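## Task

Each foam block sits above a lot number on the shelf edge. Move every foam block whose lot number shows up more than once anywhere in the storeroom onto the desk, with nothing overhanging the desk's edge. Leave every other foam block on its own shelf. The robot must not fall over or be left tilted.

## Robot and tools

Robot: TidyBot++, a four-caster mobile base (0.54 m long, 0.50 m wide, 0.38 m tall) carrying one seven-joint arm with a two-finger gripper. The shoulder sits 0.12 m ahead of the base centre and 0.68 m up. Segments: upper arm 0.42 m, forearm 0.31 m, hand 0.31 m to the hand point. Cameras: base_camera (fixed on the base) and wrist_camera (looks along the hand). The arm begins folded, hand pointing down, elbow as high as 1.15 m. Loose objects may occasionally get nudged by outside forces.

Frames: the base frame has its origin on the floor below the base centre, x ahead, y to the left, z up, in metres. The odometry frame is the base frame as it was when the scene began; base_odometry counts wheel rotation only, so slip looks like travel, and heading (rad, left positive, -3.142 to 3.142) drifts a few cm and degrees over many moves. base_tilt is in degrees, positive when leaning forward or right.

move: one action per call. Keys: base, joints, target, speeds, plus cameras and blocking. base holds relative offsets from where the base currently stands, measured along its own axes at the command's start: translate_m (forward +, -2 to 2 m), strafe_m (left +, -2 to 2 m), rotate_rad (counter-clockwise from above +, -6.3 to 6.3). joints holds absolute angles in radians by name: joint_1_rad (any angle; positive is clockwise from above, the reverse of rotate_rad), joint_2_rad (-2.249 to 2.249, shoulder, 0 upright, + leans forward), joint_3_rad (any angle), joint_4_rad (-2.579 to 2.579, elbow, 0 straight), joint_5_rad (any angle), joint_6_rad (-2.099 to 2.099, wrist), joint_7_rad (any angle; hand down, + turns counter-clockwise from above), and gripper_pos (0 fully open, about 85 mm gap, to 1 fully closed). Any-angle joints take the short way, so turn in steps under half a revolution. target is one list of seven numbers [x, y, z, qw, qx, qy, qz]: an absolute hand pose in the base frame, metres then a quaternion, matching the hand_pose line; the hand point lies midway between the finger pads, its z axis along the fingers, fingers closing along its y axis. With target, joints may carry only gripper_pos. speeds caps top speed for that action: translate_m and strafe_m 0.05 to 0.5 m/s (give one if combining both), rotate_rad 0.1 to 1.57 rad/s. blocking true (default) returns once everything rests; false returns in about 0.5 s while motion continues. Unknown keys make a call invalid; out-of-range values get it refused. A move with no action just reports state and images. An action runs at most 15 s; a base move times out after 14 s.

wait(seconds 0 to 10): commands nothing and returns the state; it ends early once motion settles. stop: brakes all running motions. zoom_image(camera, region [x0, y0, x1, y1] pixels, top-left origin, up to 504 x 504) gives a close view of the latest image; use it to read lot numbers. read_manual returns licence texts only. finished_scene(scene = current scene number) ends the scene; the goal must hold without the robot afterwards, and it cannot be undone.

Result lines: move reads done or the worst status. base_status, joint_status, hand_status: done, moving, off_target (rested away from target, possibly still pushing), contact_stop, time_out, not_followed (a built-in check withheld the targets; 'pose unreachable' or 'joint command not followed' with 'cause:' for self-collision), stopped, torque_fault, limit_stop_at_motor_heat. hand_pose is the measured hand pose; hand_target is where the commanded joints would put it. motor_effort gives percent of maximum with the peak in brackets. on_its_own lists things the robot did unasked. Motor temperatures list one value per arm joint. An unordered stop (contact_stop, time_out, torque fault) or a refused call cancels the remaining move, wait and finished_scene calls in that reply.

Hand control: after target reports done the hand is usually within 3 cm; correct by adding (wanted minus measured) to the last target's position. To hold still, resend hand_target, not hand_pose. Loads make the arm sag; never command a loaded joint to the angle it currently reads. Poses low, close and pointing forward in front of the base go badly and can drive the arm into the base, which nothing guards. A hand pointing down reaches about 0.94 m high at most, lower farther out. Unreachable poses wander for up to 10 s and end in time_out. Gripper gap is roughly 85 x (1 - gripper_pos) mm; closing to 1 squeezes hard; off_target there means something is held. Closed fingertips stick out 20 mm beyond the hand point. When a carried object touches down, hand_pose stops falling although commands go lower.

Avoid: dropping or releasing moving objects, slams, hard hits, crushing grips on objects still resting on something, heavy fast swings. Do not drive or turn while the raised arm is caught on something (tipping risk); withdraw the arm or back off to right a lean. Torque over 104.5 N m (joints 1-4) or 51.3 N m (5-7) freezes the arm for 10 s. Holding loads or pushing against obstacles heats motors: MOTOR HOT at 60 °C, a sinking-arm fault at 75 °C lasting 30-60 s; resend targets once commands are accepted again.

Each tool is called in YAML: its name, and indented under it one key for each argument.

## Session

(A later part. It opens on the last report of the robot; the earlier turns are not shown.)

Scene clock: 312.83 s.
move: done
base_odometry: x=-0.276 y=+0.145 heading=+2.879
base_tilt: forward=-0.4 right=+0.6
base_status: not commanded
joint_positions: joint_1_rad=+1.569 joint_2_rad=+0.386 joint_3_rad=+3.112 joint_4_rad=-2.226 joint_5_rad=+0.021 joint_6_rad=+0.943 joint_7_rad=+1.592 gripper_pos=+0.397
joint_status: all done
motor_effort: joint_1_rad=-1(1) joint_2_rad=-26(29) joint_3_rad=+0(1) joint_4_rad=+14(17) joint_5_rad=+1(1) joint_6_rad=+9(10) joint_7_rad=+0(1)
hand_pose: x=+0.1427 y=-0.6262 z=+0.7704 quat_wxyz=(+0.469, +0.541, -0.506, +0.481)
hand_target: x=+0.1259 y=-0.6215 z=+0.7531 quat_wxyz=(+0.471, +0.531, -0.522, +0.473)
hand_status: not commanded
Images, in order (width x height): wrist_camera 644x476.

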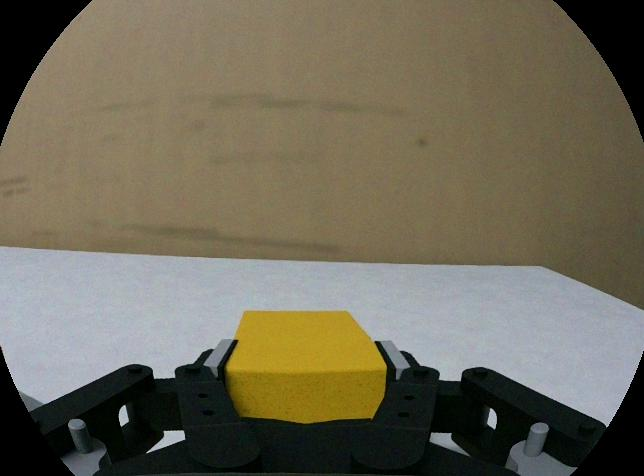

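move:
  joints: {"joint_2_rad":0.435,"joint_4_rad":-2.264,"joint_6_rad":1.0}
  cameras: ["wrist_camera"]

move:
  joints: {"gripper_pos":0.25}
  cameras: ["wrist_camera"]

move:
  joints: {"gripper_pos":0.0}
  cameras: ["wrist_camera"]

move:
  base: {"strafe_m":0.5}
  cameras: ["wrist_camera"]

Scene clock: 313.63 s.
move: off_target
base_odometry: x=-0.276 y=+0.145 heading=+2.879
base_tilt: forward=-0.4 right=+0.6
base_status: not commanded
joint_positions: joint_1_rad=+1.569 joint_2_rad=+0.393 joint_3_rad=+3.112 joint_4_rad=-2.231 joint_5_rad=+0.021 joint_6_rad=+0.963 joint_7_rad=+1.592 gripper_pos=+0.397
joint_status: joint_2_rad off_target (ended at +0.393, target +0.435); the others done
motor_effort: joint_1_rad=+0(1) joint_2_rad=-25(27) joint_3_rad=+0(0) joint_4_rad=+13(14) joint_5_rad=+1(1) joint_6_rad=+7(9) joint_7_rad=+0(1)
hand_pose: x=+0.1427 y=-0.6259 z=+0.7694 quat_wxyz=(+0.471, +0.539, -0.504, +0.483)
hand_target: x=+0.1259 y=-0.6203 z=+0.7398 quat_wxyz=(+0.466, +0.535, -0.527, +0.468)
hand_status: not commanded
Images, in order (width x height): wrist_camera 644x476.

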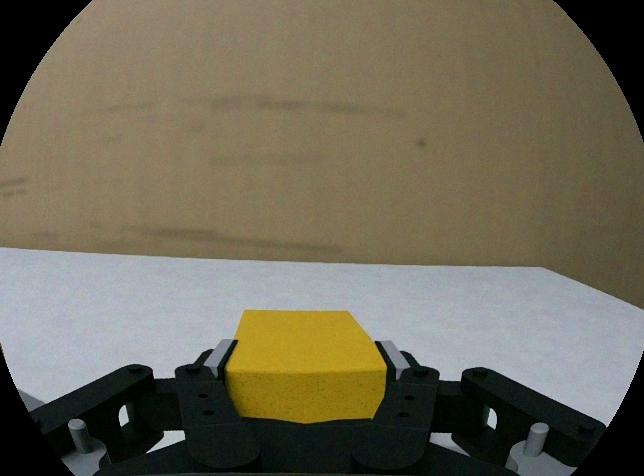

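Scene clock: 314.57 s.
move: done
base_odometry: x=-0.276 y=+0.145 heading=+2.879
base_tilt: forward=-0.3 right=+0.6
base_status: not commanded
joint_positions: joint_1_rad=+1.569 joint_2_rad=+0.409 joint_3_rad=+3.112 joint_4_rad=-2.237 joint_5_rad=+0.021 joint_6_rad=+0.963 joint_7_rad=+1.592 gripper_pos=+0.250
joint_status: all done
motor_effort: joint_1_rad=+0(1) joint_2_rad=-27(28) joint_3_rad=-1(1) joint_4_rad=+14(14) joint_5_rad=+1(1) joint_6_rad=+9(9) joint_7_rad=+0(1)
hand_pose: x=+0.1427 y=-0.6253 z=+0.7569 quat_wxyz=(+0.465, +0.544, -0.509, +0.478)
hand_target: x=+0.1259 y=-0.6203 z=+0.7398 quat_wxyz=(+0.466, +0.535, -0.527, +0.468)
hand_status: not commanded
Images, in order (width x height): wrist_camera 644x476.

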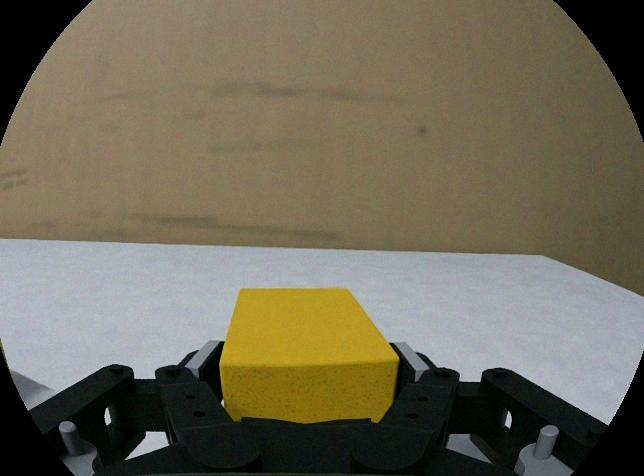

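Scene clock: 315.23 s.
move: done
base_odometry: x=-0.276 y=+0.145 heading=+2.879
base_tilt: forward=-0.3 right=+0.6
base_status: not commanded
joint_positions: joint_1_rad=+1.569 joint_2_rad=+0.409 joint_3_rad=+3.112 joint_4_rad=-2.237 joint_5_rad=+0.021 joint_6_rad=+0.963 joint_7_rad=+1.592 gripper_pos=+0.000
joint_status: all done
motor_effort: joint_1_rad=+0(1) joint_2_rad=-27(28) joint_3_rad=+0(1) joint_4_rad=+13(14) joint_5_rad=+1(1) joint_6_rad=+9(9) joint_7_rad=+0(1)
hand_pose: x=+0.1427 y=-0.6253 z=+0.7569 quat_wxyz=(+0.465, +0.544, -0.509, +0.478)
hand_target: x=+0.1259 y=-0.6203 z=+0.7398 quat_wxyz=(+0.466, +0.535, -0.527, +0.468)
hand_status: not commanded
Images, in order (width x height): wrist_camera 644x476.

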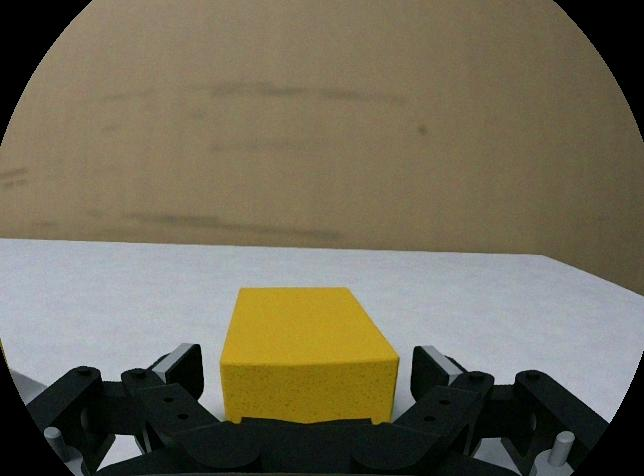

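Scene clock: 317.73 s.
move: done
base_odometry: x=-0.406 y=-0.338 heading=+2.880
base_tilt: forward=-0.3 right=+0.6
base_status: done
joint_positions: joint_1_rad=+1.572 joint_2_rad=+0.418 joint_3_rad=+3.112 joint_4_rad=-2.246 joint_5_rad=+0.021 joint_6_rad=+0.963 joint_7_rad=+1.592 gripper_pos=+0.000
joint_status: not commanded
motor_effort: joint_1_rad=+0(2) joint_2_rad=-27(30) joint_3_rad=-1(2) joint_4_rad=+13(15) joint_5_rad=+1(1) joint_6_rad=+9(10) joint_7_rad=+0(1)
hand_pose: x=+0.1412 y=-0.6233 z=+0.7471 quat_wxyz=(+0.460, +0.548, -0.514, +0.473)
hand_target: x=+0.1259 y=-0.6203 z=+0.7398 quat_wxyz=(+0.466, +0.535, -0.527, +0.468)
hand_status: not commanded
Images, in order (width x height): wrist_camera 644x476.

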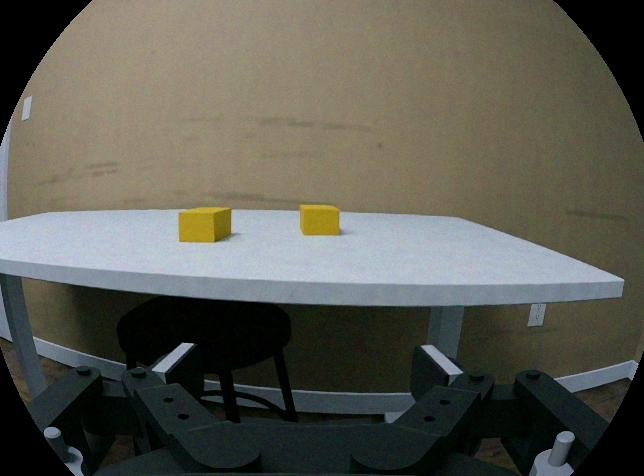

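move:
  base: {"translate_m":2.05,"strafe_m":0.12}
  joints: {"joint_1_rad":0.02,"joint_2_rad":-0.9,"joint_4_rad":-2.4,"joint_6_rad":-0.4}
  cameras: ["wrist_camera"]

zoom_image:
  camera: "wrist_camera"
  region: [240, 180, 400, 300]

"base": translate_m = 2.05 is out of range: |translate_m| is at most 2
Scene clock: 317.93 s.
base_odometry: x=-0.406 y=-0.338 heading=+2.880
base_tilt: forward=-0.4 right=+0.6
base_status: done
joint_positions: joint_1_rad=+1.572 joint_2_rad=+0.418 joint_3_rad=+3.112 joint_4_rad=-2.246 joint_5_rad=+0.021 joint_6_rad=+0.963 joint_7_rad=+1.592 gripper_pos=+0.000
joint_status: not commanded
motor_effort: joint_1_rad=+0(2) joint_2_rad=-27(30) joint_3_rad=+0(2) joint_4_rad=+14(15) joint_5_rad=+1(1) joint_6_rad=+9(10) joint_7_rad=+0(1)
hand_pose: x=+0.1412 y=-0.6233 z=+0.7471 quat_wxyz=(+0.460, +0.548, -0.514, +0.473)
hand_target: x=+0.1259 y=-0.6203 z=+0.7398 quat_wxyz=(+0.466, +0.535, -0.527, +0.468)
hand_status: not commanded
pictures: none

Scaled by 3.150.

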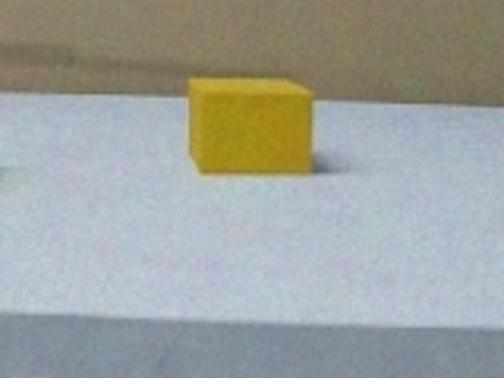

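move:
  base: {"translate_m":1.98,"strafe_m":0.12}
  joints: {"joint_1_rad":0.02,"joint_2_rad":-0.9,"joint_4_rad":-2.4,"joint_6_rad":-0.4}
  cameras: ["wrist_camera"]

zoom_image:
  camera: "wrist_camera"
  region: [240, 180, 400, 300]

Scene clock: 324.03 s.
Motor temperatures (°C): [37 36 30 38 40 38 42]
move: done
base_odometry: x=-2.350 y=+0.059 heading=+2.880
base_tilt: forward=-0.3 right=+0.6
base_status: done
joint_positions: joint_1_rad=+0.038 joint_2_rad=-0.885 joint_3_rad=+3.112 joint_4_rad=-2.368 joint_5_rad=+0.021 joint_6_rad=-0.352 joint_7_rad=+1.592 gripper_pos=+0.000
joint_status: all done
motor_effort: joint_1_rad=+0(4) joint_2_rad=+7(30) joint_3_rad=+1(3) joint_4_rad=+23(23) joint_5_rad=+1(2) joint_6_rad=+8(10) joint_7_rad=+0(1)
hand_pose: x=+0.4069 y=-0.0018 z=+0.8940 quat_wxyz=(+0.030, +0.794, +0.013, +0.607)
hand_target: x=+0.3974 y=+0.0055 z=+0.8646 quat_wxyz=(+0.014, +0.813, +0.013, +0.581)
hand_status: not commanded
Images, in order (width x height): wrist_camera 644x476.

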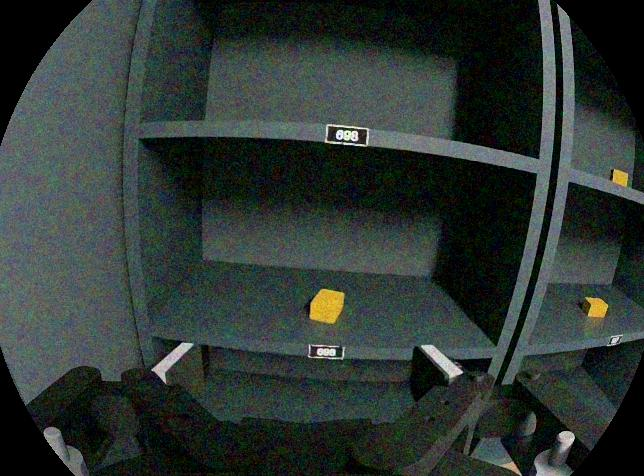

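Scaled by 3.150.

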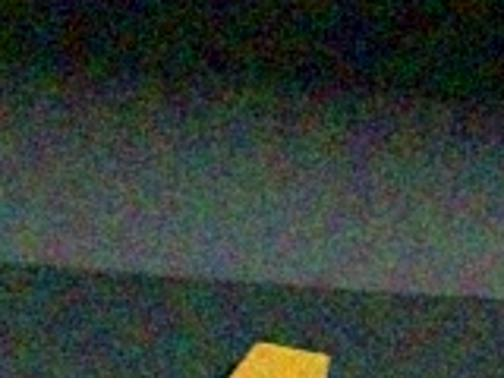

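move:
  base: {"translate_m":0.15,"strafe_m":-0.02}
  cameras: ["wrist_camera"]

zoom_image:
  camera: "wrist_camera"
  region: [280, 330, 360, 390]

zoom_image:
  camera: "wrist_camera"
  region: [220, 260, 420, 410]

Scene clock: 325.60 s.
move: done
base_odometry: x=-2.489 y=+0.117 heading=+2.881
base_tilt: forward=-0.3 right=+0.6
base_status: done
joint_positions: joint_1_rad=+0.038 joint_2_rad=-0.889 joint_3_rad=+3.112 joint_4_rad=-2.369 joint_5_rad=+0.021 joint_6_rad=-0.353 joint_7_rad=+1.592 gripper_pos=+0.000
joint_status: not commanded
motor_effort: joint_1_rad=+0(1) joint_2_rad=+7(9) joint_3_rad=+1(2) joint_4_rad=+22(23) joint_5_rad=+1(1) joint_6_rad=+9(9) joint_7_rad=+0(1)
hand_pose: x=+0.4059 y=-0.0018 z=+0.8946 quat_wxyz=(+0.030, +0.793, +0.013, +0.608)
hand_target: x=+0.3974 y=+0.0055 z=+0.8646 quat_wxyz=(+0.014, +0.813, +0.013, +0.581)
hand_status: not commanded
Images, in order (width x height): wrist_camera 644x476.

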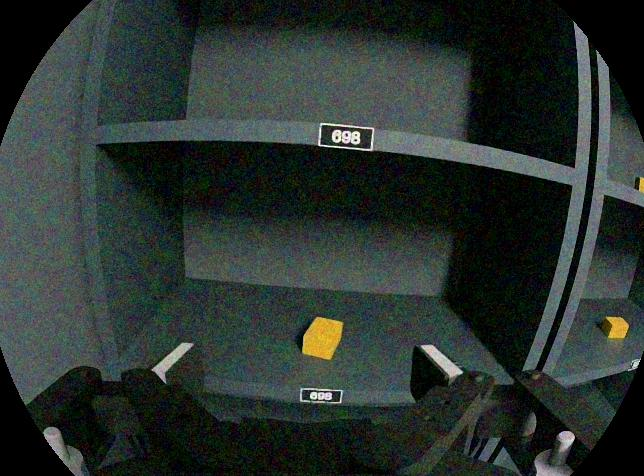

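Scaled by 6.300.

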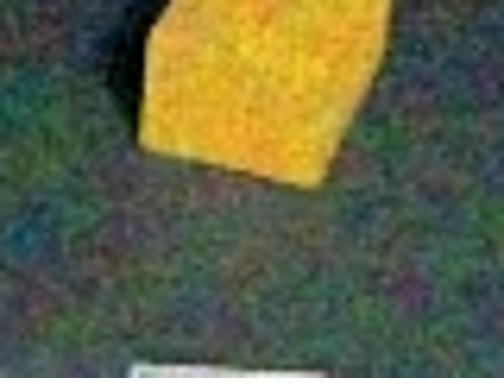

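Scaled by 2.520.

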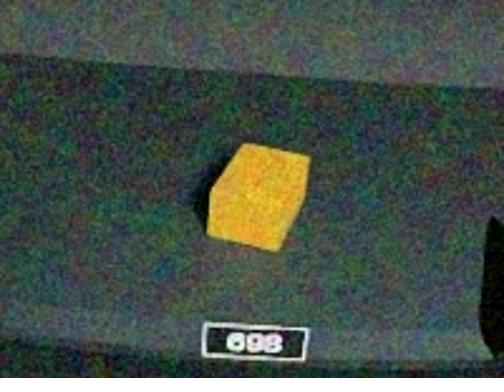

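zoom_image:
  camera: "wrist_camera"
  region: [296, 384, 346, 408]

zoom_image:
  camera: "wrist_camera"
  region: [624, 350, 644, 375]

Scaled by 10.080.

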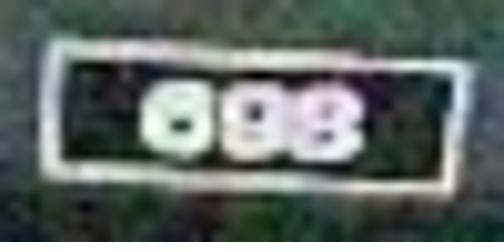

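Scaled by 20.160.

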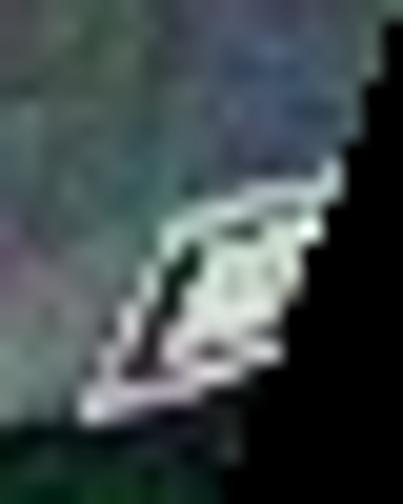

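move:
  base: {"translate_m":-0.08}
  cameras: []

move:
  joints: {"joint_2_rad":0.744,"joint_4_rad":-2.476,"joint_6_rad":1.56}
  cameras: ["wrist_camera"]

Scene clock: 327.30 s.
move: done
base_odometry: x=-2.412 y=+0.096 heading=+2.881
base_tilt: forward=-0.4 right=+0.6
base_status: done
joint_positions: joint_1_rad=+0.037 joint_2_rad=-0.893 joint_3_rad=+3.112 joint_4_rad=-2.369 joint_5_rad=+0.021 joint_6_rad=-0.354 joint_7_rad=+1.592 gripper_pos=+0.000
joint_status: not commanded
motor_effort: joint_1_rad=-1(1) joint_2_rad=+7(9) joint_3_rad=+1(2) joint_4_rad=+23(23) joint_5_rad=+1(1) joint_6_rad=+9(9) joint_7_rad=+0(1)
hand_pose: x=+0.4050 y=-0.0015 z=+0.8951 quat_wxyz=(+0.030, +0.793, +0.013, +0.609)
hand_target: x=+0.3974 y=+0.0055 z=+0.8646 quat_wxyz=(+0.014, +0.813, +0.013, +0.581)
hand_status: not commanded

Scene clock: 330.57 s.
move: done
base_odometry: x=-2.412 y=+0.096 heading=+2.881
base_tilt: forward=-0.3 right=+0.6
base_status: not commanded
joint_positions: joint_1_rad=+0.037 joint_2_rad=+0.718 joint_3_rad=+3.112 joint_4_rad=-2.449 joint_5_rad=+0.021 joint_6_rad=+1.502 joint_7_rad=+1.592 gripper_pos=+0.000
joint_status: all done
motor_effort: joint_1_rad=-1(1) joint_2_rad=-29(30) joint_3_rad=-1(1) joint_4_rad=+5(23) joint_5_rad=+1(1) joint_6_rad=+9(10) joint_7_rad=+0(1)
hand_pose: x=+0.6973 y=-0.0005 z=+0.6553 quat_wxyz=(-0.002, +0.740, +0.003, +0.673)
hand_target: x=+0.6891 y=+0.0013 z=+0.6506 quat_wxyz=(+0.001, +0.738, +0.000, +0.675)
hand_status: not commanded
Images, in order (width x height): wrist_camera 644x476.

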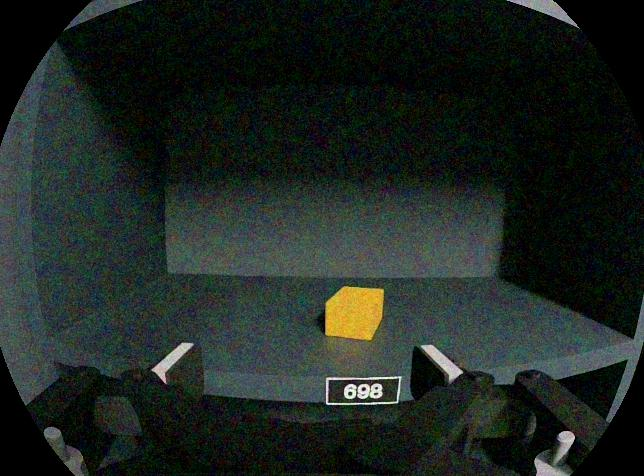

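zoom_image:
  camera: "wrist_camera"
  region: [310, 275, 400, 345]

Scaled by 5.600.

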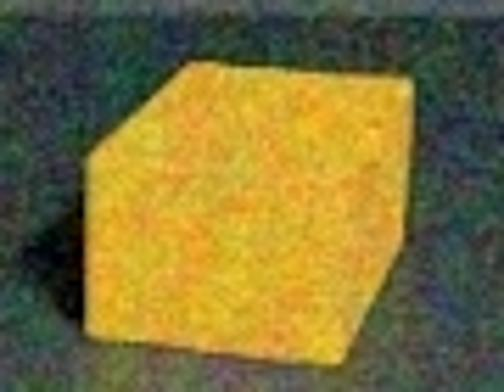

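move:
  base: {"strafe_m":0.12}
  joints: {"joint_1_rad":0.25}
  cameras: []

move:
  base: {"translate_m":0.23}
  speeds: {"translate_m":0.2}
  cameras: ["wrist_camera"]

Scene clock: 332.77 s.
move: done
base_odometry: x=-2.443 y=-0.020 heading=+2.881
base_tilt: forward=-0.3 right=+0.6
base_status: done
joint_positions: joint_1_rad=+0.231 joint_2_rad=+0.719 joint_3_rad=+3.112 joint_4_rad=-2.451 joint_5_rad=+0.021 joint_6_rad=+1.505 joint_7_rad=+1.592 gripper_pos=+0.000
joint_status: all done
motor_effort: joint_1_rad=+0(4) joint_2_rad=-29(29) joint_3_rad=-1(2) joint_4_rad=+5(5) joint_5_rad=+1(2) joint_6_rad=+8(10) joint_7_rad=+0(1)
hand_pose: x=+0.6860 y=-0.1115 z=+0.6555 quat_wxyz=(+0.063, +0.736, -0.068, +0.670)
hand_target: x=+0.6744 y=-0.1287 z=+0.6506 quat_wxyz=(+0.079, +0.733, -0.085, +0.670)
hand_status: not commanded

Scene clock: 334.67 s.
move: done
base_odometry: x=-2.665 y=+0.039 heading=+2.881
base_tilt: forward=-0.3 right=+0.6
base_status: done
joint_positions: joint_1_rad=+0.233 joint_2_rad=+0.720 joint_3_rad=+3.112 joint_4_rad=-2.456 joint_5_rad=+0.021 joint_6_rad=+1.507 joint_7_rad=+1.592 gripper_pos=+0.000
joint_status: not commanded
motor_effort: joint_1_rad=+0(1) joint_2_rad=-29(30) joint_3_rad=-1(1) joint_4_rad=+5(6) joint_5_rad=+1(1) joint_6_rad=+9(9) joint_7_rad=+0(0)
hand_pose: x=+0.6841 y=-0.1128 z=+0.6539 quat_wxyz=(+0.064, +0.737, -0.069, +0.669)
hand_target: x=+0.6744 y=-0.1287 z=+0.6506 quat_wxyz=(+0.079, +0.733, -0.085, +0.670)
hand_status: not commanded
Images, in order (width x height): wrist_camera 644x476.

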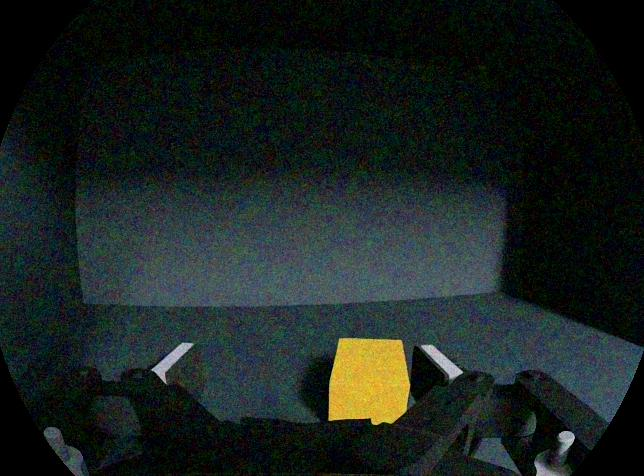

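move:
  base: {"strafe_m":-0.038}
  joints: {"joint_2_rad":0.835,"joint_4_rad":-2.441,"joint_6_rad":1.62}
  cameras: ["wrist_camera"]

Scene clock: 336.20 s.
move: done
base_odometry: x=-2.656 y=+0.076 heading=+2.882
base_tilt: forward=-0.3 right=+0.6
base_status: done
joint_positions: joint_1_rad=+0.246 joint_2_rad=+0.815 joint_3_rad=+3.112 joint_4_rad=-2.453 joint_5_rad=+0.021 joint_6_rad=+1.565 joint_7_rad=+1.592 gripper_pos=+0.000
joint_status: all done
motor_effort: joint_1_rad=+0(3) joint_2_rad=-30(32) joint_3_rad=-1(2) joint_4_rad=+3(5) joint_5_rad=+1(2) joint_6_rad=+9(10) joint_7_rad=+0(1)
hand_pose: x=+0.6812 y=-0.1199 z=+0.6178 quat_wxyz=(+0.066, +0.748, -0.077, +0.656)
hand_target: x=+0.6837 y=-0.1314 z=+0.6266 quat_wxyz=(+0.079, +0.732, -0.086, +0.672)
hand_status: not commanded
Images, in order (width x height): wrist_camera 644x476.

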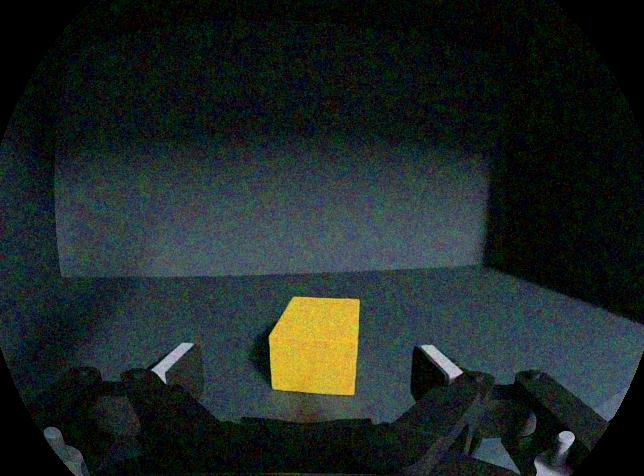

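move:
  base: {"translate_m":0.115,"strafe_m":-0.03}
  speeds: {"translate_m":0.15}
  cameras: ["wrist_camera"]

move:
  joints: {"gripper_pos":0.7}
  cameras: ["wrist_camera"]

Scene clock: 337.83 s.
move: done
base_odometry: x=-2.759 y=+0.135 heading=+2.881
base_tilt: forward=-0.3 right=+0.6
base_status: done
joint_positions: joint_1_rad=+0.246 joint_2_rad=+0.815 joint_3_rad=+3.112 joint_4_rad=-2.453 joint_5_rad=+0.021 joint_6_rad=+1.567 joint_7_rad=+1.592 gripper_pos=+0.000
joint_status: not commanded
motor_effort: joint_1_rad=+0(1) joint_2_rad=-29(31) joint_3_rad=-1(1) joint_4_rad=+3(5) joint_5_rad=+1(1) joint_6_rad=+8(10) joint_7_rad=+0(1)
hand_pose: x=+0.6815 y=-0.1200 z=+0.6185 quat_wxyz=(+0.066, +0.747, -0.077, +0.657)
hand_target: x=+0.6837 y=-0.1314 z=+0.6266 quat_wxyz=(+0.079, +0.732, -0.086, +0.672)
hand_status: not commanded
Images, in order (width x height): wrist_camera 644x476.

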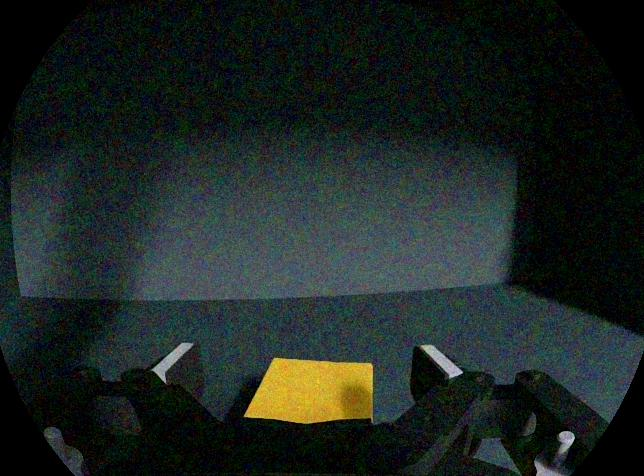

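Scene clock: 338.77 s.
move: done
base_odometry: x=-2.759 y=+0.135 heading=+2.881
base_tilt: forward=-0.3 right=+0.6
base_status: not commanded
joint_positions: joint_1_rad=+0.246 joint_2_rad=+0.815 joint_3_rad=+3.112 joint_4_rad=-2.453 joint_5_rad=+0.021 joint_6_rad=+1.567 joint_7_rad=+1.592 gripper_pos=+0.700
joint_status: all done
motor_effort: joint_1_rad=-1(1) joint_2_rad=-31(31) joint_3_rad=-1(1) joint_4_rad=+3(4) joint_5_rad=+1(1) joint_6_rad=+8(9) joint_7_rad=-1(1)
hand_pose: x=+0.6815 y=-0.1200 z=+0.6185 quat_wxyz=(+0.066, +0.747, -0.077, +0.657)
hand_target: x=+0.6837 y=-0.1314 z=+0.6266 quat_wxyz=(+0.079, +0.732, -0.086, +0.672)
hand_status: not commanded
Images, in order (width x height): wrist_camera 644x476.

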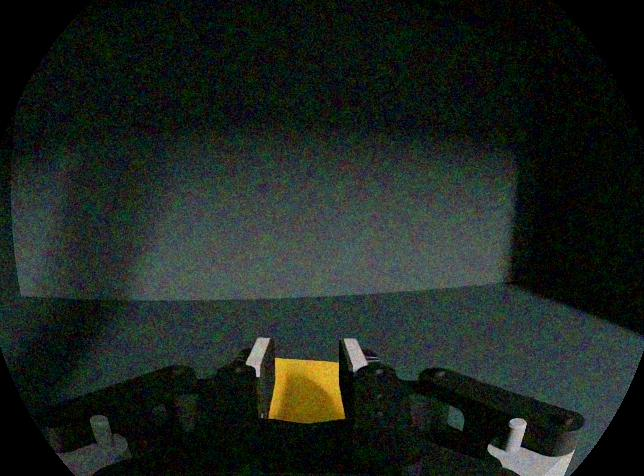

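move:
  joints: {"gripper_pos":0}
  cameras: []

move:
  joints: {"joint_6_rad":1.49}
  cameras: ["wrist_camera"]

move:
  joints: {"gripper_pos":0.7}
  cameras: ["wrist_camera"]

Scene clock: 339.90 s.
move: done
base_odometry: x=-2.759 y=+0.135 heading=+2.881
base_tilt: forward=-0.3 right=+0.6
base_status: not commanded
joint_positions: joint_1_rad=+0.246 joint_2_rad=+0.815 joint_3_rad=+3.112 joint_4_rad=-2.453 joint_5_rad=+0.021 joint_6_rad=+1.567 joint_7_rad=+1.592 gripper_pos=+0.000
joint_status: all done
motor_effort: joint_1_rad=+0(1) joint_2_rad=-30(31) joint_3_rad=-1(1) joint_4_rad=+3(4) joint_5_rad=+1(1) joint_6_rad=+8(9) joint_7_rad=+0(1)
hand_pose: x=+0.6815 y=-0.1200 z=+0.6185 quat_wxyz=(+0.066, +0.747, -0.077, +0.657)
hand_target: x=+0.6837 y=-0.1314 z=+0.6266 quat_wxyz=(+0.079, +0.732, -0.086, +0.672)
hand_status: not commanded

Scene clock: 340.63 s.
move: done
base_odometry: x=-2.759 y=+0.135 heading=+2.881
base_tilt: forward=-0.3 right=+0.6
base_status: not commanded
joint_positions: joint_1_rad=+0.246 joint_2_rad=+0.818 joint_3_rad=+3.112 joint_4_rad=-2.453 joint_5_rad=+0.021 joint_6_rad=+1.485 joint_7_rad=+1.592 gripper_pos=+0.000
joint_status: all done
motor_effort: joint_1_rad=+0(1) joint_2_rad=-29(31) joint_3_rad=-1(1) joint_4_rad=+3(4) joint_5_rad=+1(1) joint_6_rad=+9(10) joint_7_rad=+0(0)
hand_pose: x=+0.6771 y=-0.1185 z=+0.5919 quat_wxyz=(+0.062, +0.775, -0.079, +0.624)
hand_target: x=+0.6780 y=-0.1292 z=+0.5866 quat_wxyz=(+0.072, +0.774, -0.090, +0.623)
hand_status: not commanded
Images, in order (width x height): wrist_camera 644x476.

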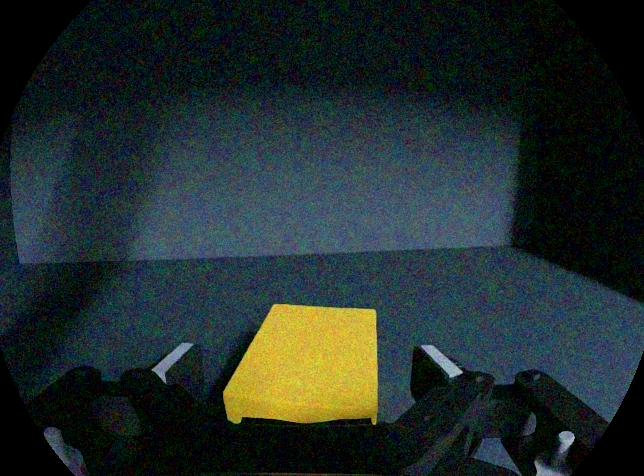

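Scene clock: 341.97 s.
move: done
base_odometry: x=-2.759 y=+0.135 heading=+2.881
base_tilt: forward=-0.3 right=+0.6
base_status: not commanded
joint_positions: joint_1_rad=+0.247 joint_2_rad=+0.815 joint_3_rad=+3.112 joint_4_rad=-2.447 joint_5_rad=+0.021 joint_6_rad=+1.499 joint_7_rad=+1.592 gripper_pos=+0.700
joint_status: all done
motor_effort: joint_1_rad=-1(3) joint_2_rad=-29(31) joint_3_rad=-1(2) joint_4_rad=+3(4) joint_5_rad=+1(2) joint_6_rad=+7(10) joint_7_rad=-1(1)
hand_pose: x=+0.6801 y=-0.1196 z=+0.5992 quat_wxyz=(+0.063, +0.768, -0.079, +0.633)
hand_target: x=+0.6780 y=-0.1292 z=+0.5866 quat_wxyz=(+0.072, +0.774, -0.090, +0.623)
hand_status: not commanded
Images, in order (width x height): wrist_camera 644x476.

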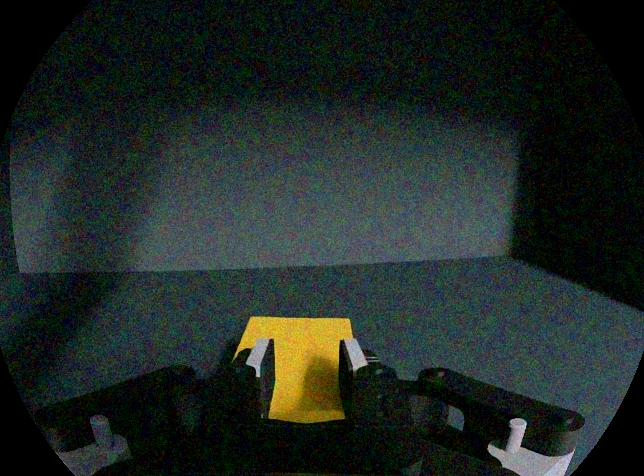

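move:
  joints: {"gripper_pos":0}
  cameras: []

move:
  joints: {"joint_2_rad":0.9,"joint_4_rad":-2.445,"joint_6_rad":1.59}
  cameras: ["wrist_camera"]

move:
  joints: {"gripper_pos":0.7}
  cameras: ["wrist_camera"]

Scene clock: 345.30 s.
move: done
base_odometry: x=-2.759 y=+0.135 heading=+2.881
base_tilt: forward=-0.3 right=+0.6
base_status: not commanded
joint_positions: joint_1_rad=+0.247 joint_2_rad=+0.815 joint_3_rad=+3.112 joint_4_rad=-2.447 joint_5_rad=+0.021 joint_6_rad=+1.499 joint_7_rad=+1.592 gripper_pos=+0.000
joint_status: all done
motor_effort: joint_1_rad=+0(1) joint_2_rad=-30(30) joint_3_rad=-1(1) joint_4_rad=+3(4) joint_5_rad=+1(1) joint_6_rad=+9(9) joint_7_rad=+0(1)
hand_pose: x=+0.6801 y=-0.1196 z=+0.5994 quat_wxyz=(+0.063, +0.768, -0.079, +0.633)
hand_target: x=+0.6780 y=-0.1292 z=+0.5866 quat_wxyz=(+0.072, +0.774, -0.090, +0.623)
hand_status: not commanded

Scene clock: 346.13 s.
move: done
base_odometry: x=-2.759 y=+0.135 heading=+2.881
base_tilt: forward=-0.3 right=+0.6
base_status: not commanded
joint_positions: joint_1_rad=+0.247 joint_2_rad=+0.877 joint_3_rad=+3.112 joint_4_rad=-2.447 joint_5_rad=+0.021 joint_6_rad=+1.549 joint_7_rad=+1.592 gripper_pos=+0.000
joint_status: all done
motor_effort: joint_1_rad=-1(1) joint_2_rad=-30(32) joint_3_rad=-1(1) joint_4_rad=+2(4) joint_5_rad=+1(1) joint_6_rad=+9(9) joint_7_rad=+0(1)
hand_pose: x=+0.6774 y=-0.1192 z=+0.5789 quat_wxyz=(+0.062, +0.771, -0.080, +0.628)
hand_target: x=+0.6761 y=-0.1293 z=+0.5789 quat_wxyz=(+0.074, +0.764, -0.090, +0.635)
hand_status: not commanded
Images, in order (width x height): wrist_camera 644x476.

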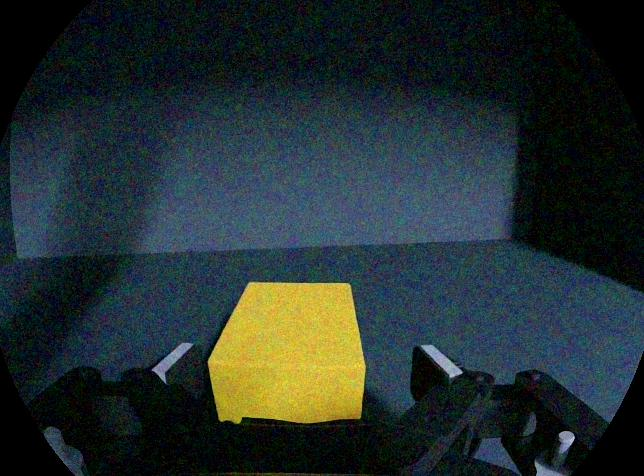

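Scene clock: 347.07 s.
move: off_target
base_odometry: x=-2.759 y=+0.135 heading=+2.881
base_tilt: forward=-0.3 right=+0.6
base_status: not commanded
joint_positions: joint_1_rad=+0.247 joint_2_rad=+0.877 joint_3_rad=+3.112 joint_4_rad=-2.447 joint_5_rad=+0.021 joint_6_rad=+1.550 joint_7_rad=+1.592 gripper_pos=+0.438
joint_status: gripper_pos off_target (ended at +0.438, target +0.700)
motor_effort: joint_1_rad=+0(1) joint_2_rad=-29(31) joint_3_rad=-1(1) joint_4_rad=+2(3) joint_5_rad=+1(1) joint_6_rad=+9(9) joint_7_rad=+0(1)
hand_pose: x=+0.6775 y=-0.1192 z=+0.5793 quat_wxyz=(+0.062, +0.771, -0.080, +0.629)
hand_target: x=+0.6761 y=-0.1293 z=+0.5789 quat_wxyz=(+0.074, +0.764, -0.090, +0.635)
hand_status: not commanded
Images, in order (width x height): wrist_camera 644x476.

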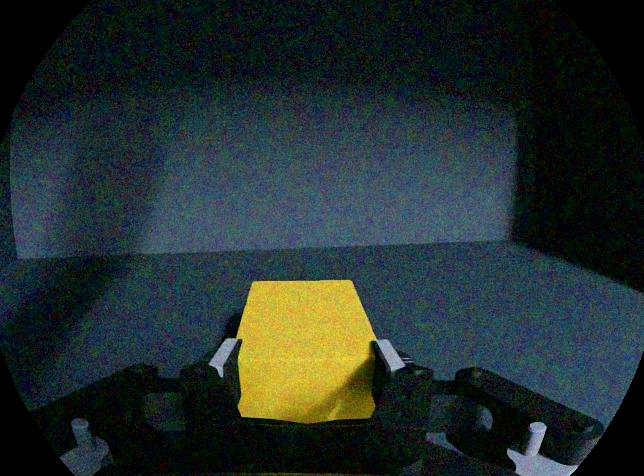

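move:
  joints: {"joint_2_rad":0.75,"joint_4_rad":-2.40,"joint_6_rad":1.45}
  cameras: ["wrist_camera"]

move:
  base: {"translate_m":-0.5}
  cameras: []

move:
  joints: {"joint_2_rad":-0.39,"joint_4_rad":-1.9,"joint_6_rad":-0.1}
  cameras: []

move:
  base: {"translate_m":-1.495,"strafe_m":-0.10}
  joints: {"joint_1_rad":1.585}
  cameras: ["wrist_camera"]

move:
  base: {"strafe_m":-0.55}
  cameras: []

move:
  joints: {"joint_2_rad":0.284,"joint_4_rad":-2.188,"joint_6_rad":0.74}
  cameras: ["wrist_camera"]

Scene clock: 348.53 s.
move: done
base_odometry: x=-2.759 y=+0.135 heading=+2.881
base_tilt: forward=-0.3 right=+0.6
base_status: not commanded
joint_positions: joint_1_rad=+0.247 joint_2_rad=+0.745 joint_3_rad=+3.112 joint_4_rad=-2.419 joint_5_rad=+0.021 joint_6_rad=+1.495 joint_7_rad=+1.592 gripper_pos=+0.438
joint_status: all done
motor_effort: joint_1_rad=+0(1) joint_2_rad=-30(32) joint_3_rad=-1(1) joint_4_rad=+5(5) joint_5_rad=+1(1) joint_6_rad=+9(10) joint_7_rad=+0(1)
hand_pose: x=+0.6939 y=-0.1230 z=+0.6471 quat_wxyz=(+0.068, +0.737, -0.075, +0.669)
hand_target: x=+0.6964 y=-0.1336 z=+0.6356 quat_wxyz=(+0.076, +0.746, -0.086, +0.656)
hand_status: not commanded
Images, in order (width x height): wrist_camera 644x476.

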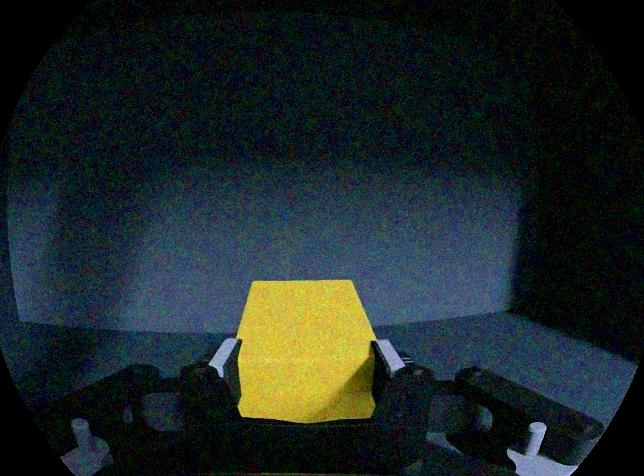

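Scene clock: 350.93 s.
move: done
base_odometry: x=-2.276 y=+0.006 heading=+2.882
base_tilt: forward=-0.3 right=+0.6
base_status: done
joint_positions: joint_1_rad=+0.247 joint_2_rad=+0.744 joint_3_rad=+3.112 joint_4_rad=-2.414 joint_5_rad=+0.021 joint_6_rad=+1.493 joint_7_rad=+1.592 gripper_pos=+0.438
joint_status: not commanded
motor_effort: joint_1_rad=+0(2) joint_2_rad=-30(32) joint_3_rad=-1(2) joint_4_rad=+5(7) joint_5_rad=+1(1) joint_6_rad=+9(10) joint_7_rad=+0(1)
hand_pose: x=+0.6953 y=-0.1233 z=+0.6482 quat_wxyz=(+0.068, +0.736, -0.074, +0.670)
hand_target: x=+0.6964 y=-0.1336 z=+0.6356 quat_wxyz=(+0.076, +0.746, -0.086, +0.656)
hand_status: not commanded

Scene clock: 353.77 s.
move: done
base_odometry: x=-2.276 y=+0.006 heading=+2.882
base_tilt: forward=-0.4 right=+0.6
base_status: not commanded
joint_positions: joint_1_rad=+0.247 joint_2_rad=-0.384 joint_3_rad=+3.112 joint_4_rad=-1.915 joint_5_rad=+0.021 joint_6_rad=-0.051 joint_7_rad=+1.592 gripper_pos=+0.438
joint_status: all done
motor_effort: joint_1_rad=+0(1) joint_2_rad=-9(32) joint_3_rad=+1(1) joint_4_rad=+23(24) joint_5_rad=+1(1) joint_6_rad=+9(11) joint_7_rad=+0(1)
hand_pose: x=+0.5763 y=-0.0965 z=+1.0810 quat_wxyz=(+0.096, +0.708, -0.060, +0.697)
hand_target: x=+0.5734 y=-0.0972 z=+1.0777 quat_wxyz=(+0.087, +0.717, -0.070, +0.688)
hand_status: not commanded

Scene clock: 358.10 s.
move: done
base_odometry: x=-0.805 y=-0.282 heading=+2.881
base_tilt: forward=-0.4 right=+0.6
base_status: done
joint_positions: joint_1_rad=+1.569 joint_2_rad=-0.384 joint_3_rad=+3.113 joint_4_rad=-1.914 joint_5_rad=+0.021 joint_6_rad=-0.054 joint_7_rad=+1.592 gripper_pos=+0.438
joint_status: all done
motor_effort: joint_1_rad=+0(2) joint_2_rad=-8(12) joint_3_rad=+1(3) joint_4_rad=+23(24) joint_5_rad=+1(1) joint_6_rad=+9(10) joint_7_rad=+0(1)
hand_pose: x=+0.1378 y=-0.4670 z=+1.0803 quat_wxyz=(+0.503, +0.523, -0.483, +0.490)
hand_target: x=+0.1306 y=-0.4645 z=+1.0777 quat_wxyz=(+0.494, +0.520, -0.499, +0.486)
hand_status: not commanded
Images, in order (width x height): wrist_camera 644x476.

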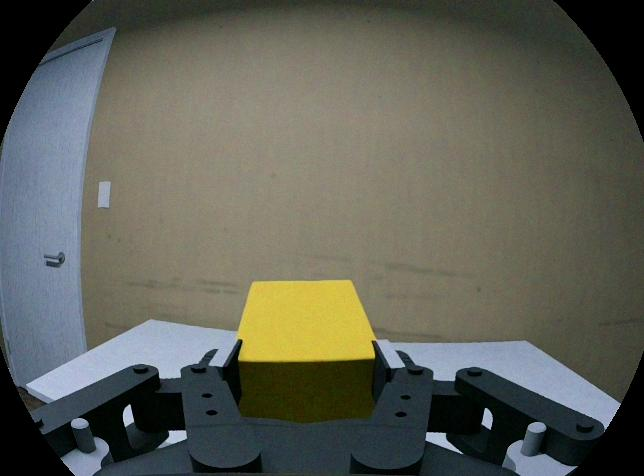

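Scene clock: 360.57 s.
move: done
base_odometry: x=-0.663 y=+0.250 heading=+2.880
base_tilt: forward=-0.3 right=+0.6
base_status: done
joint_positions: joint_1_rad=+1.569 joint_2_rad=-0.385 joint_3_rad=+3.113 joint_4_rad=-1.913 joint_5_rad=+0.021 joint_6_rad=-0.057 joint_7_rad=+1.592 gripper_pos=+0.438
joint_status: not commanded
motor_effort: joint_1_rad=-1(1) joint_2_rad=-8(11) joint_3_rad=+1(1) joint_4_rad=+23(24) joint_5_rad=+1(1) joint_6_rad=+9(10) joint_7_rad=+0(1)
hand_pose: x=+0.1376 y=-0.4666 z=+1.0805 quat_wxyz=(+0.503, +0.523, -0.483, +0.490)
hand_target: x=+0.1306 y=-0.4645 z=+1.0777 quat_wxyz=(+0.494, +0.520, -0.499, +0.486)
hand_status: not commanded

Scene clock: 362.83 s.
move: done
base_odometry: x=-0.663 y=+0.250 heading=+2.880
base_tilt: forward=-0.3 right=+0.6
base_status: not commanded
joint_positions: joint_1_rad=+1.569 joint_2_rad=+0.262 joint_3_rad=+3.113 joint_4_rad=-2.159 joint_5_rad=+0.021 joint_6_rad=+0.681 joint_7_rad=+1.592 gripper_pos=+0.438
joint_status: all done
motor_effort: joint_1_rad=+0(1) joint_2_rad=-25(28) joint_3_rad=+0(1) joint_4_rad=+17(23) joint_5_rad=+1(1) joint_6_rad=+8(10) joint_7_rad=+0(1)
hand_pose: x=+0.1420 y=-0.6226 z=+0.7995 quat_wxyz=(+0.452, +0.559, -0.521, +0.460)
hand_target: x=+0.1269 y=-0.6199 z=+0.7894 quat_wxyz=(+0.458, +0.544, -0.533, +0.459)
hand_status: not commanded
Images, in order (width x height): wrist_camera 644x476.

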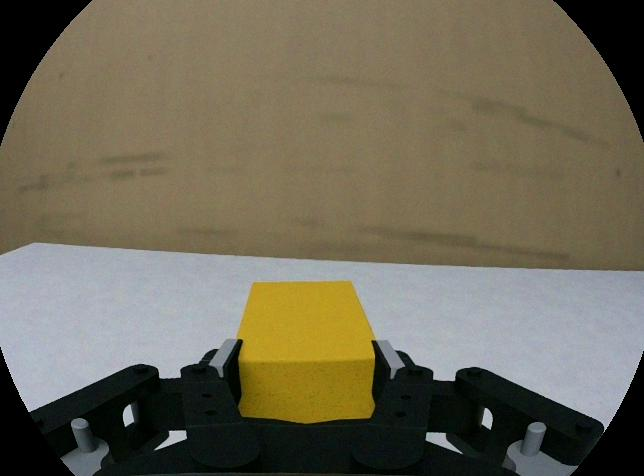

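move:
  joints: {"joint_2_rad":0.415,"joint_4_rad":-2.255,"joint_6_rad":0.93}
  cameras: ["wrist_camera"]

move:
  joints: {"joint_2_rad":0.435,"joint_4_rad":-2.264,"joint_6_rad":0.94}
  cameras: []

Scene clock: 364.37 s.
move: off_target
base_odometry: x=-0.663 y=+0.250 heading=+2.880
base_tilt: forward=-0.4 right=+0.6
base_status: not commanded
joint_positions: joint_1_rad=+1.569 joint_2_rad=+0.372 joint_3_rad=+3.113 joint_4_rad=-2.218 joint_5_rad=+0.021 joint_6_rad=+0.889 joint_7_rad=+1.592 gripper_pos=+0.438
joint_status: joint_2_rad off_target (ended at +0.372, target +0.415); the others done
motor_effort: joint_1_rad=+0(1) joint_2_rad=-23(27) joint_3_rad=+0(1) joint_4_rad=+12(17) joint_5_rad=+1(1) joint_6_rad=+7(9) joint_7_rad=+0(1)
hand_pose: x=+0.1424 y=-0.6256 z=+0.7663 quat_wxyz=(+0.461, +0.549, -0.513, +0.472)
hand_target: x=+0.1262 y=-0.6190 z=+0.7346 quat_wxyz=(+0.455, +0.545, -0.536, +0.457)
hand_status: not commanded
Images, in order (width x height): wrist_camera 644x476.

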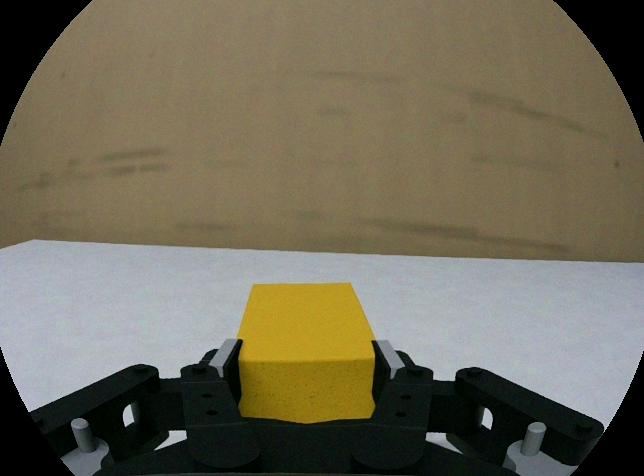

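Scene clock: 364.97 s.
move: off_target
base_odometry: x=-0.663 y=+0.250 heading=+2.880
base_tilt: forward=-0.4 right=+0.6
base_status: not commanded
joint_positions: joint_1_rad=+1.569 joint_2_rad=+0.380 joint_3_rad=+3.113 joint_4_rad=-2.223 joint_5_rad=+0.021 joint_6_rad=+0.912 joint_7_rad=+1.592 gripper_pos=+0.438
joint_status: joint_2_rad off_target (ended at +0.380, target +0.435); joint_4_rad off_target (ended at -2.223, target -2.264); the others done
motor_effort: joint_1_rad=-1(1) joint_2_rad=-22(24) joint_3_rad=+0(1) joint_4_rad=+11(13) joint_5_rad=+1(1) joint_6_rad=+5(8) joint_7_rad=+0(0)
hand_pose: x=+0.1424 y=-0.6255 z=+0.7659 quat_wxyz=(+0.463, +0.546, -0.511, +0.475)
hand_target: x=+0.1261 y=-0.6174 z=+0.7213 quat_wxyz=(+0.450, +0.549, -0.540, +0.452)
hand_status: not commanded

In contact. Release softly.

move:
  joints: {"joint_2_rad":0.41,"joint_4_rad":-2.25,"joint_6_rad":0.95}
  cameras: []

move:
  joints: {"gripper_pos":0.25}
  cameras: []

move:
  joints: {"gripper_pos":0.0}
  cameras: ["wrist_camera"]

move:
  base: {"strafe_m":0.5}
  cameras: ["wrist_camera"]

Scene clock: 365.73 s.
move: done
base_odometry: x=-0.663 y=+0.250 heading=+2.880
base_tilt: forward=-0.3 right=+0.6
base_status: not commanded
joint_positions: joint_1_rad=+1.569 joint_2_rad=+0.379 joint_3_rad=+3.113 joint_4_rad=-2.223 joint_5_rad=+0.021 joint_6_rad=+0.913 joint_7_rad=+1.592 gripper_pos=+0.438
joint_status: all done
motor_effort: joint_1_rad=-1(1) joint_2_rad=-24(24) joint_3_rad=+0(0) joint_4_rad=+13(13) joint_5_rad=+1(1) joint_6_rad=+7(7) joint_7_rad=+0(0)
hand_pose: x=+0.1424 y=-0.6255 z=+0.7662 quat_wxyz=(+0.464, +0.546, -0.511, +0.475)
hand_target: x=+0.1261 y=-0.6213 z=+0.7461 quat_wxyz=(+0.463, +0.538, -0.529, +0.465)
hand_status: not commanded

Scene clock: 366.63 s.
move: done
base_odometry: x=-0.663 y=+0.250 heading=+2.880
base_tilt: forward=-0.4 right=+0.6
base_status: not commanded
joint_positions: joint_1_rad=+1.569 joint_2_rad=+0.388 joint_3_rad=+3.113 joint_4_rad=-2.226 joint_5_rad=+0.021 joint_6_rad=+0.913 joint_7_rad=+1.592 gripper_pos=+0.250
joint_status: all done
motor_effort: joint_1_rad=+0(1) joint_2_rad=-27(28) joint_3_rad=+0(1) joint_4_rad=+14(15) joint_5_rad=+1(1) joint_6_rad=+9(9) joint_7_rad=+0(1)
hand_pose: x=+0.1424 y=-0.6252 z=+0.7595 quat_wxyz=(+0.460, +0.549, -0.513, +0.472)
hand_target: x=+0.1261 y=-0.6213 z=+0.7461 quat_wxyz=(+0.463, +0.538, -0.529, +0.465)
hand_status: not commanded

Scene clock: 367.30 s.
move: done
base_odometry: x=-0.663 y=+0.250 heading=+2.880
base_tilt: forward=-0.3 right=+0.6
base_status: not commanded
joint_positions: joint_1_rad=+1.569 joint_2_rad=+0.388 joint_3_rad=+3.113 joint_4_rad=-2.226 joint_5_rad=+0.021 joint_6_rad=+0.913 joint_7_rad=+1.592 gripper_pos=+0.000
joint_status: all done
motor_effort: joint_1_rad=+0(1) joint_2_rad=-27(28) joint_3_rad=-1(1) joint_4_rad=+14(15) joint_5_rad=+1(1) joint_6_rad=+9(9) joint_7_rad=+0(1)
hand_pose: x=+0.1424 y=-0.6252 z=+0.7595 quat_wxyz=(+0.460, +0.549, -0.513, +0.472)
hand_target: x=+0.1261 y=-0.6213 z=+0.7461 quat_wxyz=(+0.463, +0.538, -0.529, +0.465)
hand_status: not commanded
Images, in order (width x height): wrist_camera 644x476.

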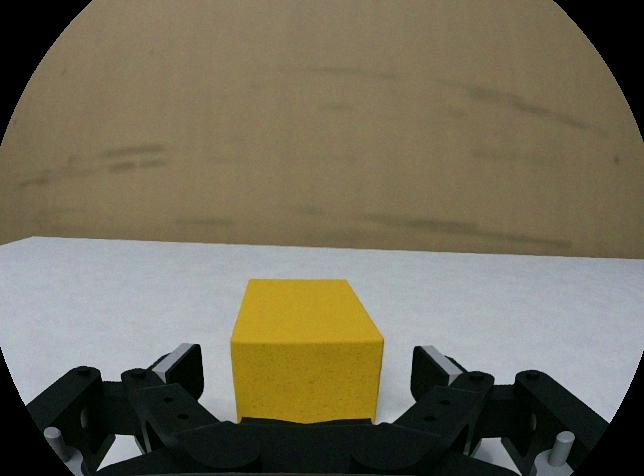

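Scene clock: 369.80 s.
move: done
base_odometry: x=-0.792 y=-0.233 heading=+2.881
base_tilt: forward=-0.3 right=+0.6
base_status: done
joint_positions: joint_1_rad=+1.572 joint_2_rad=+0.395 joint_3_rad=+3.113 joint_4_rad=-2.232 joint_5_rad=+0.021 joint_6_rad=+0.913 joint_7_rad=+1.592 gripper_pos=+0.000
joint_status: not commanded
motor_effort: joint_1_rad=+0(2) joint_2_rad=-27(30) joint_3_rad=+0(2) joint_4_rad=+14(15) joint_5_rad=+1(1) joint_6_rad=+9(9) joint_7_rad=+0(1)
hand_pose: x=+0.1409 y=-0.6239 z=+0.7525 quat_wxyz=(+0.458, +0.551, -0.517, +0.469)
hand_target: x=+0.1261 y=-0.6213 z=+0.7461 quat_wxyz=(+0.463, +0.538, -0.529, +0.465)
hand_status: not commanded
Images, in order (width x height): wrist_camera 644x476.

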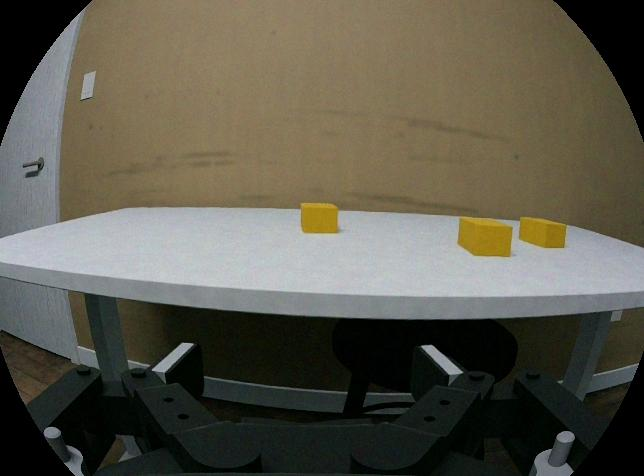

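finished_scene:
  scene: 2

The scene is finished: the task was done.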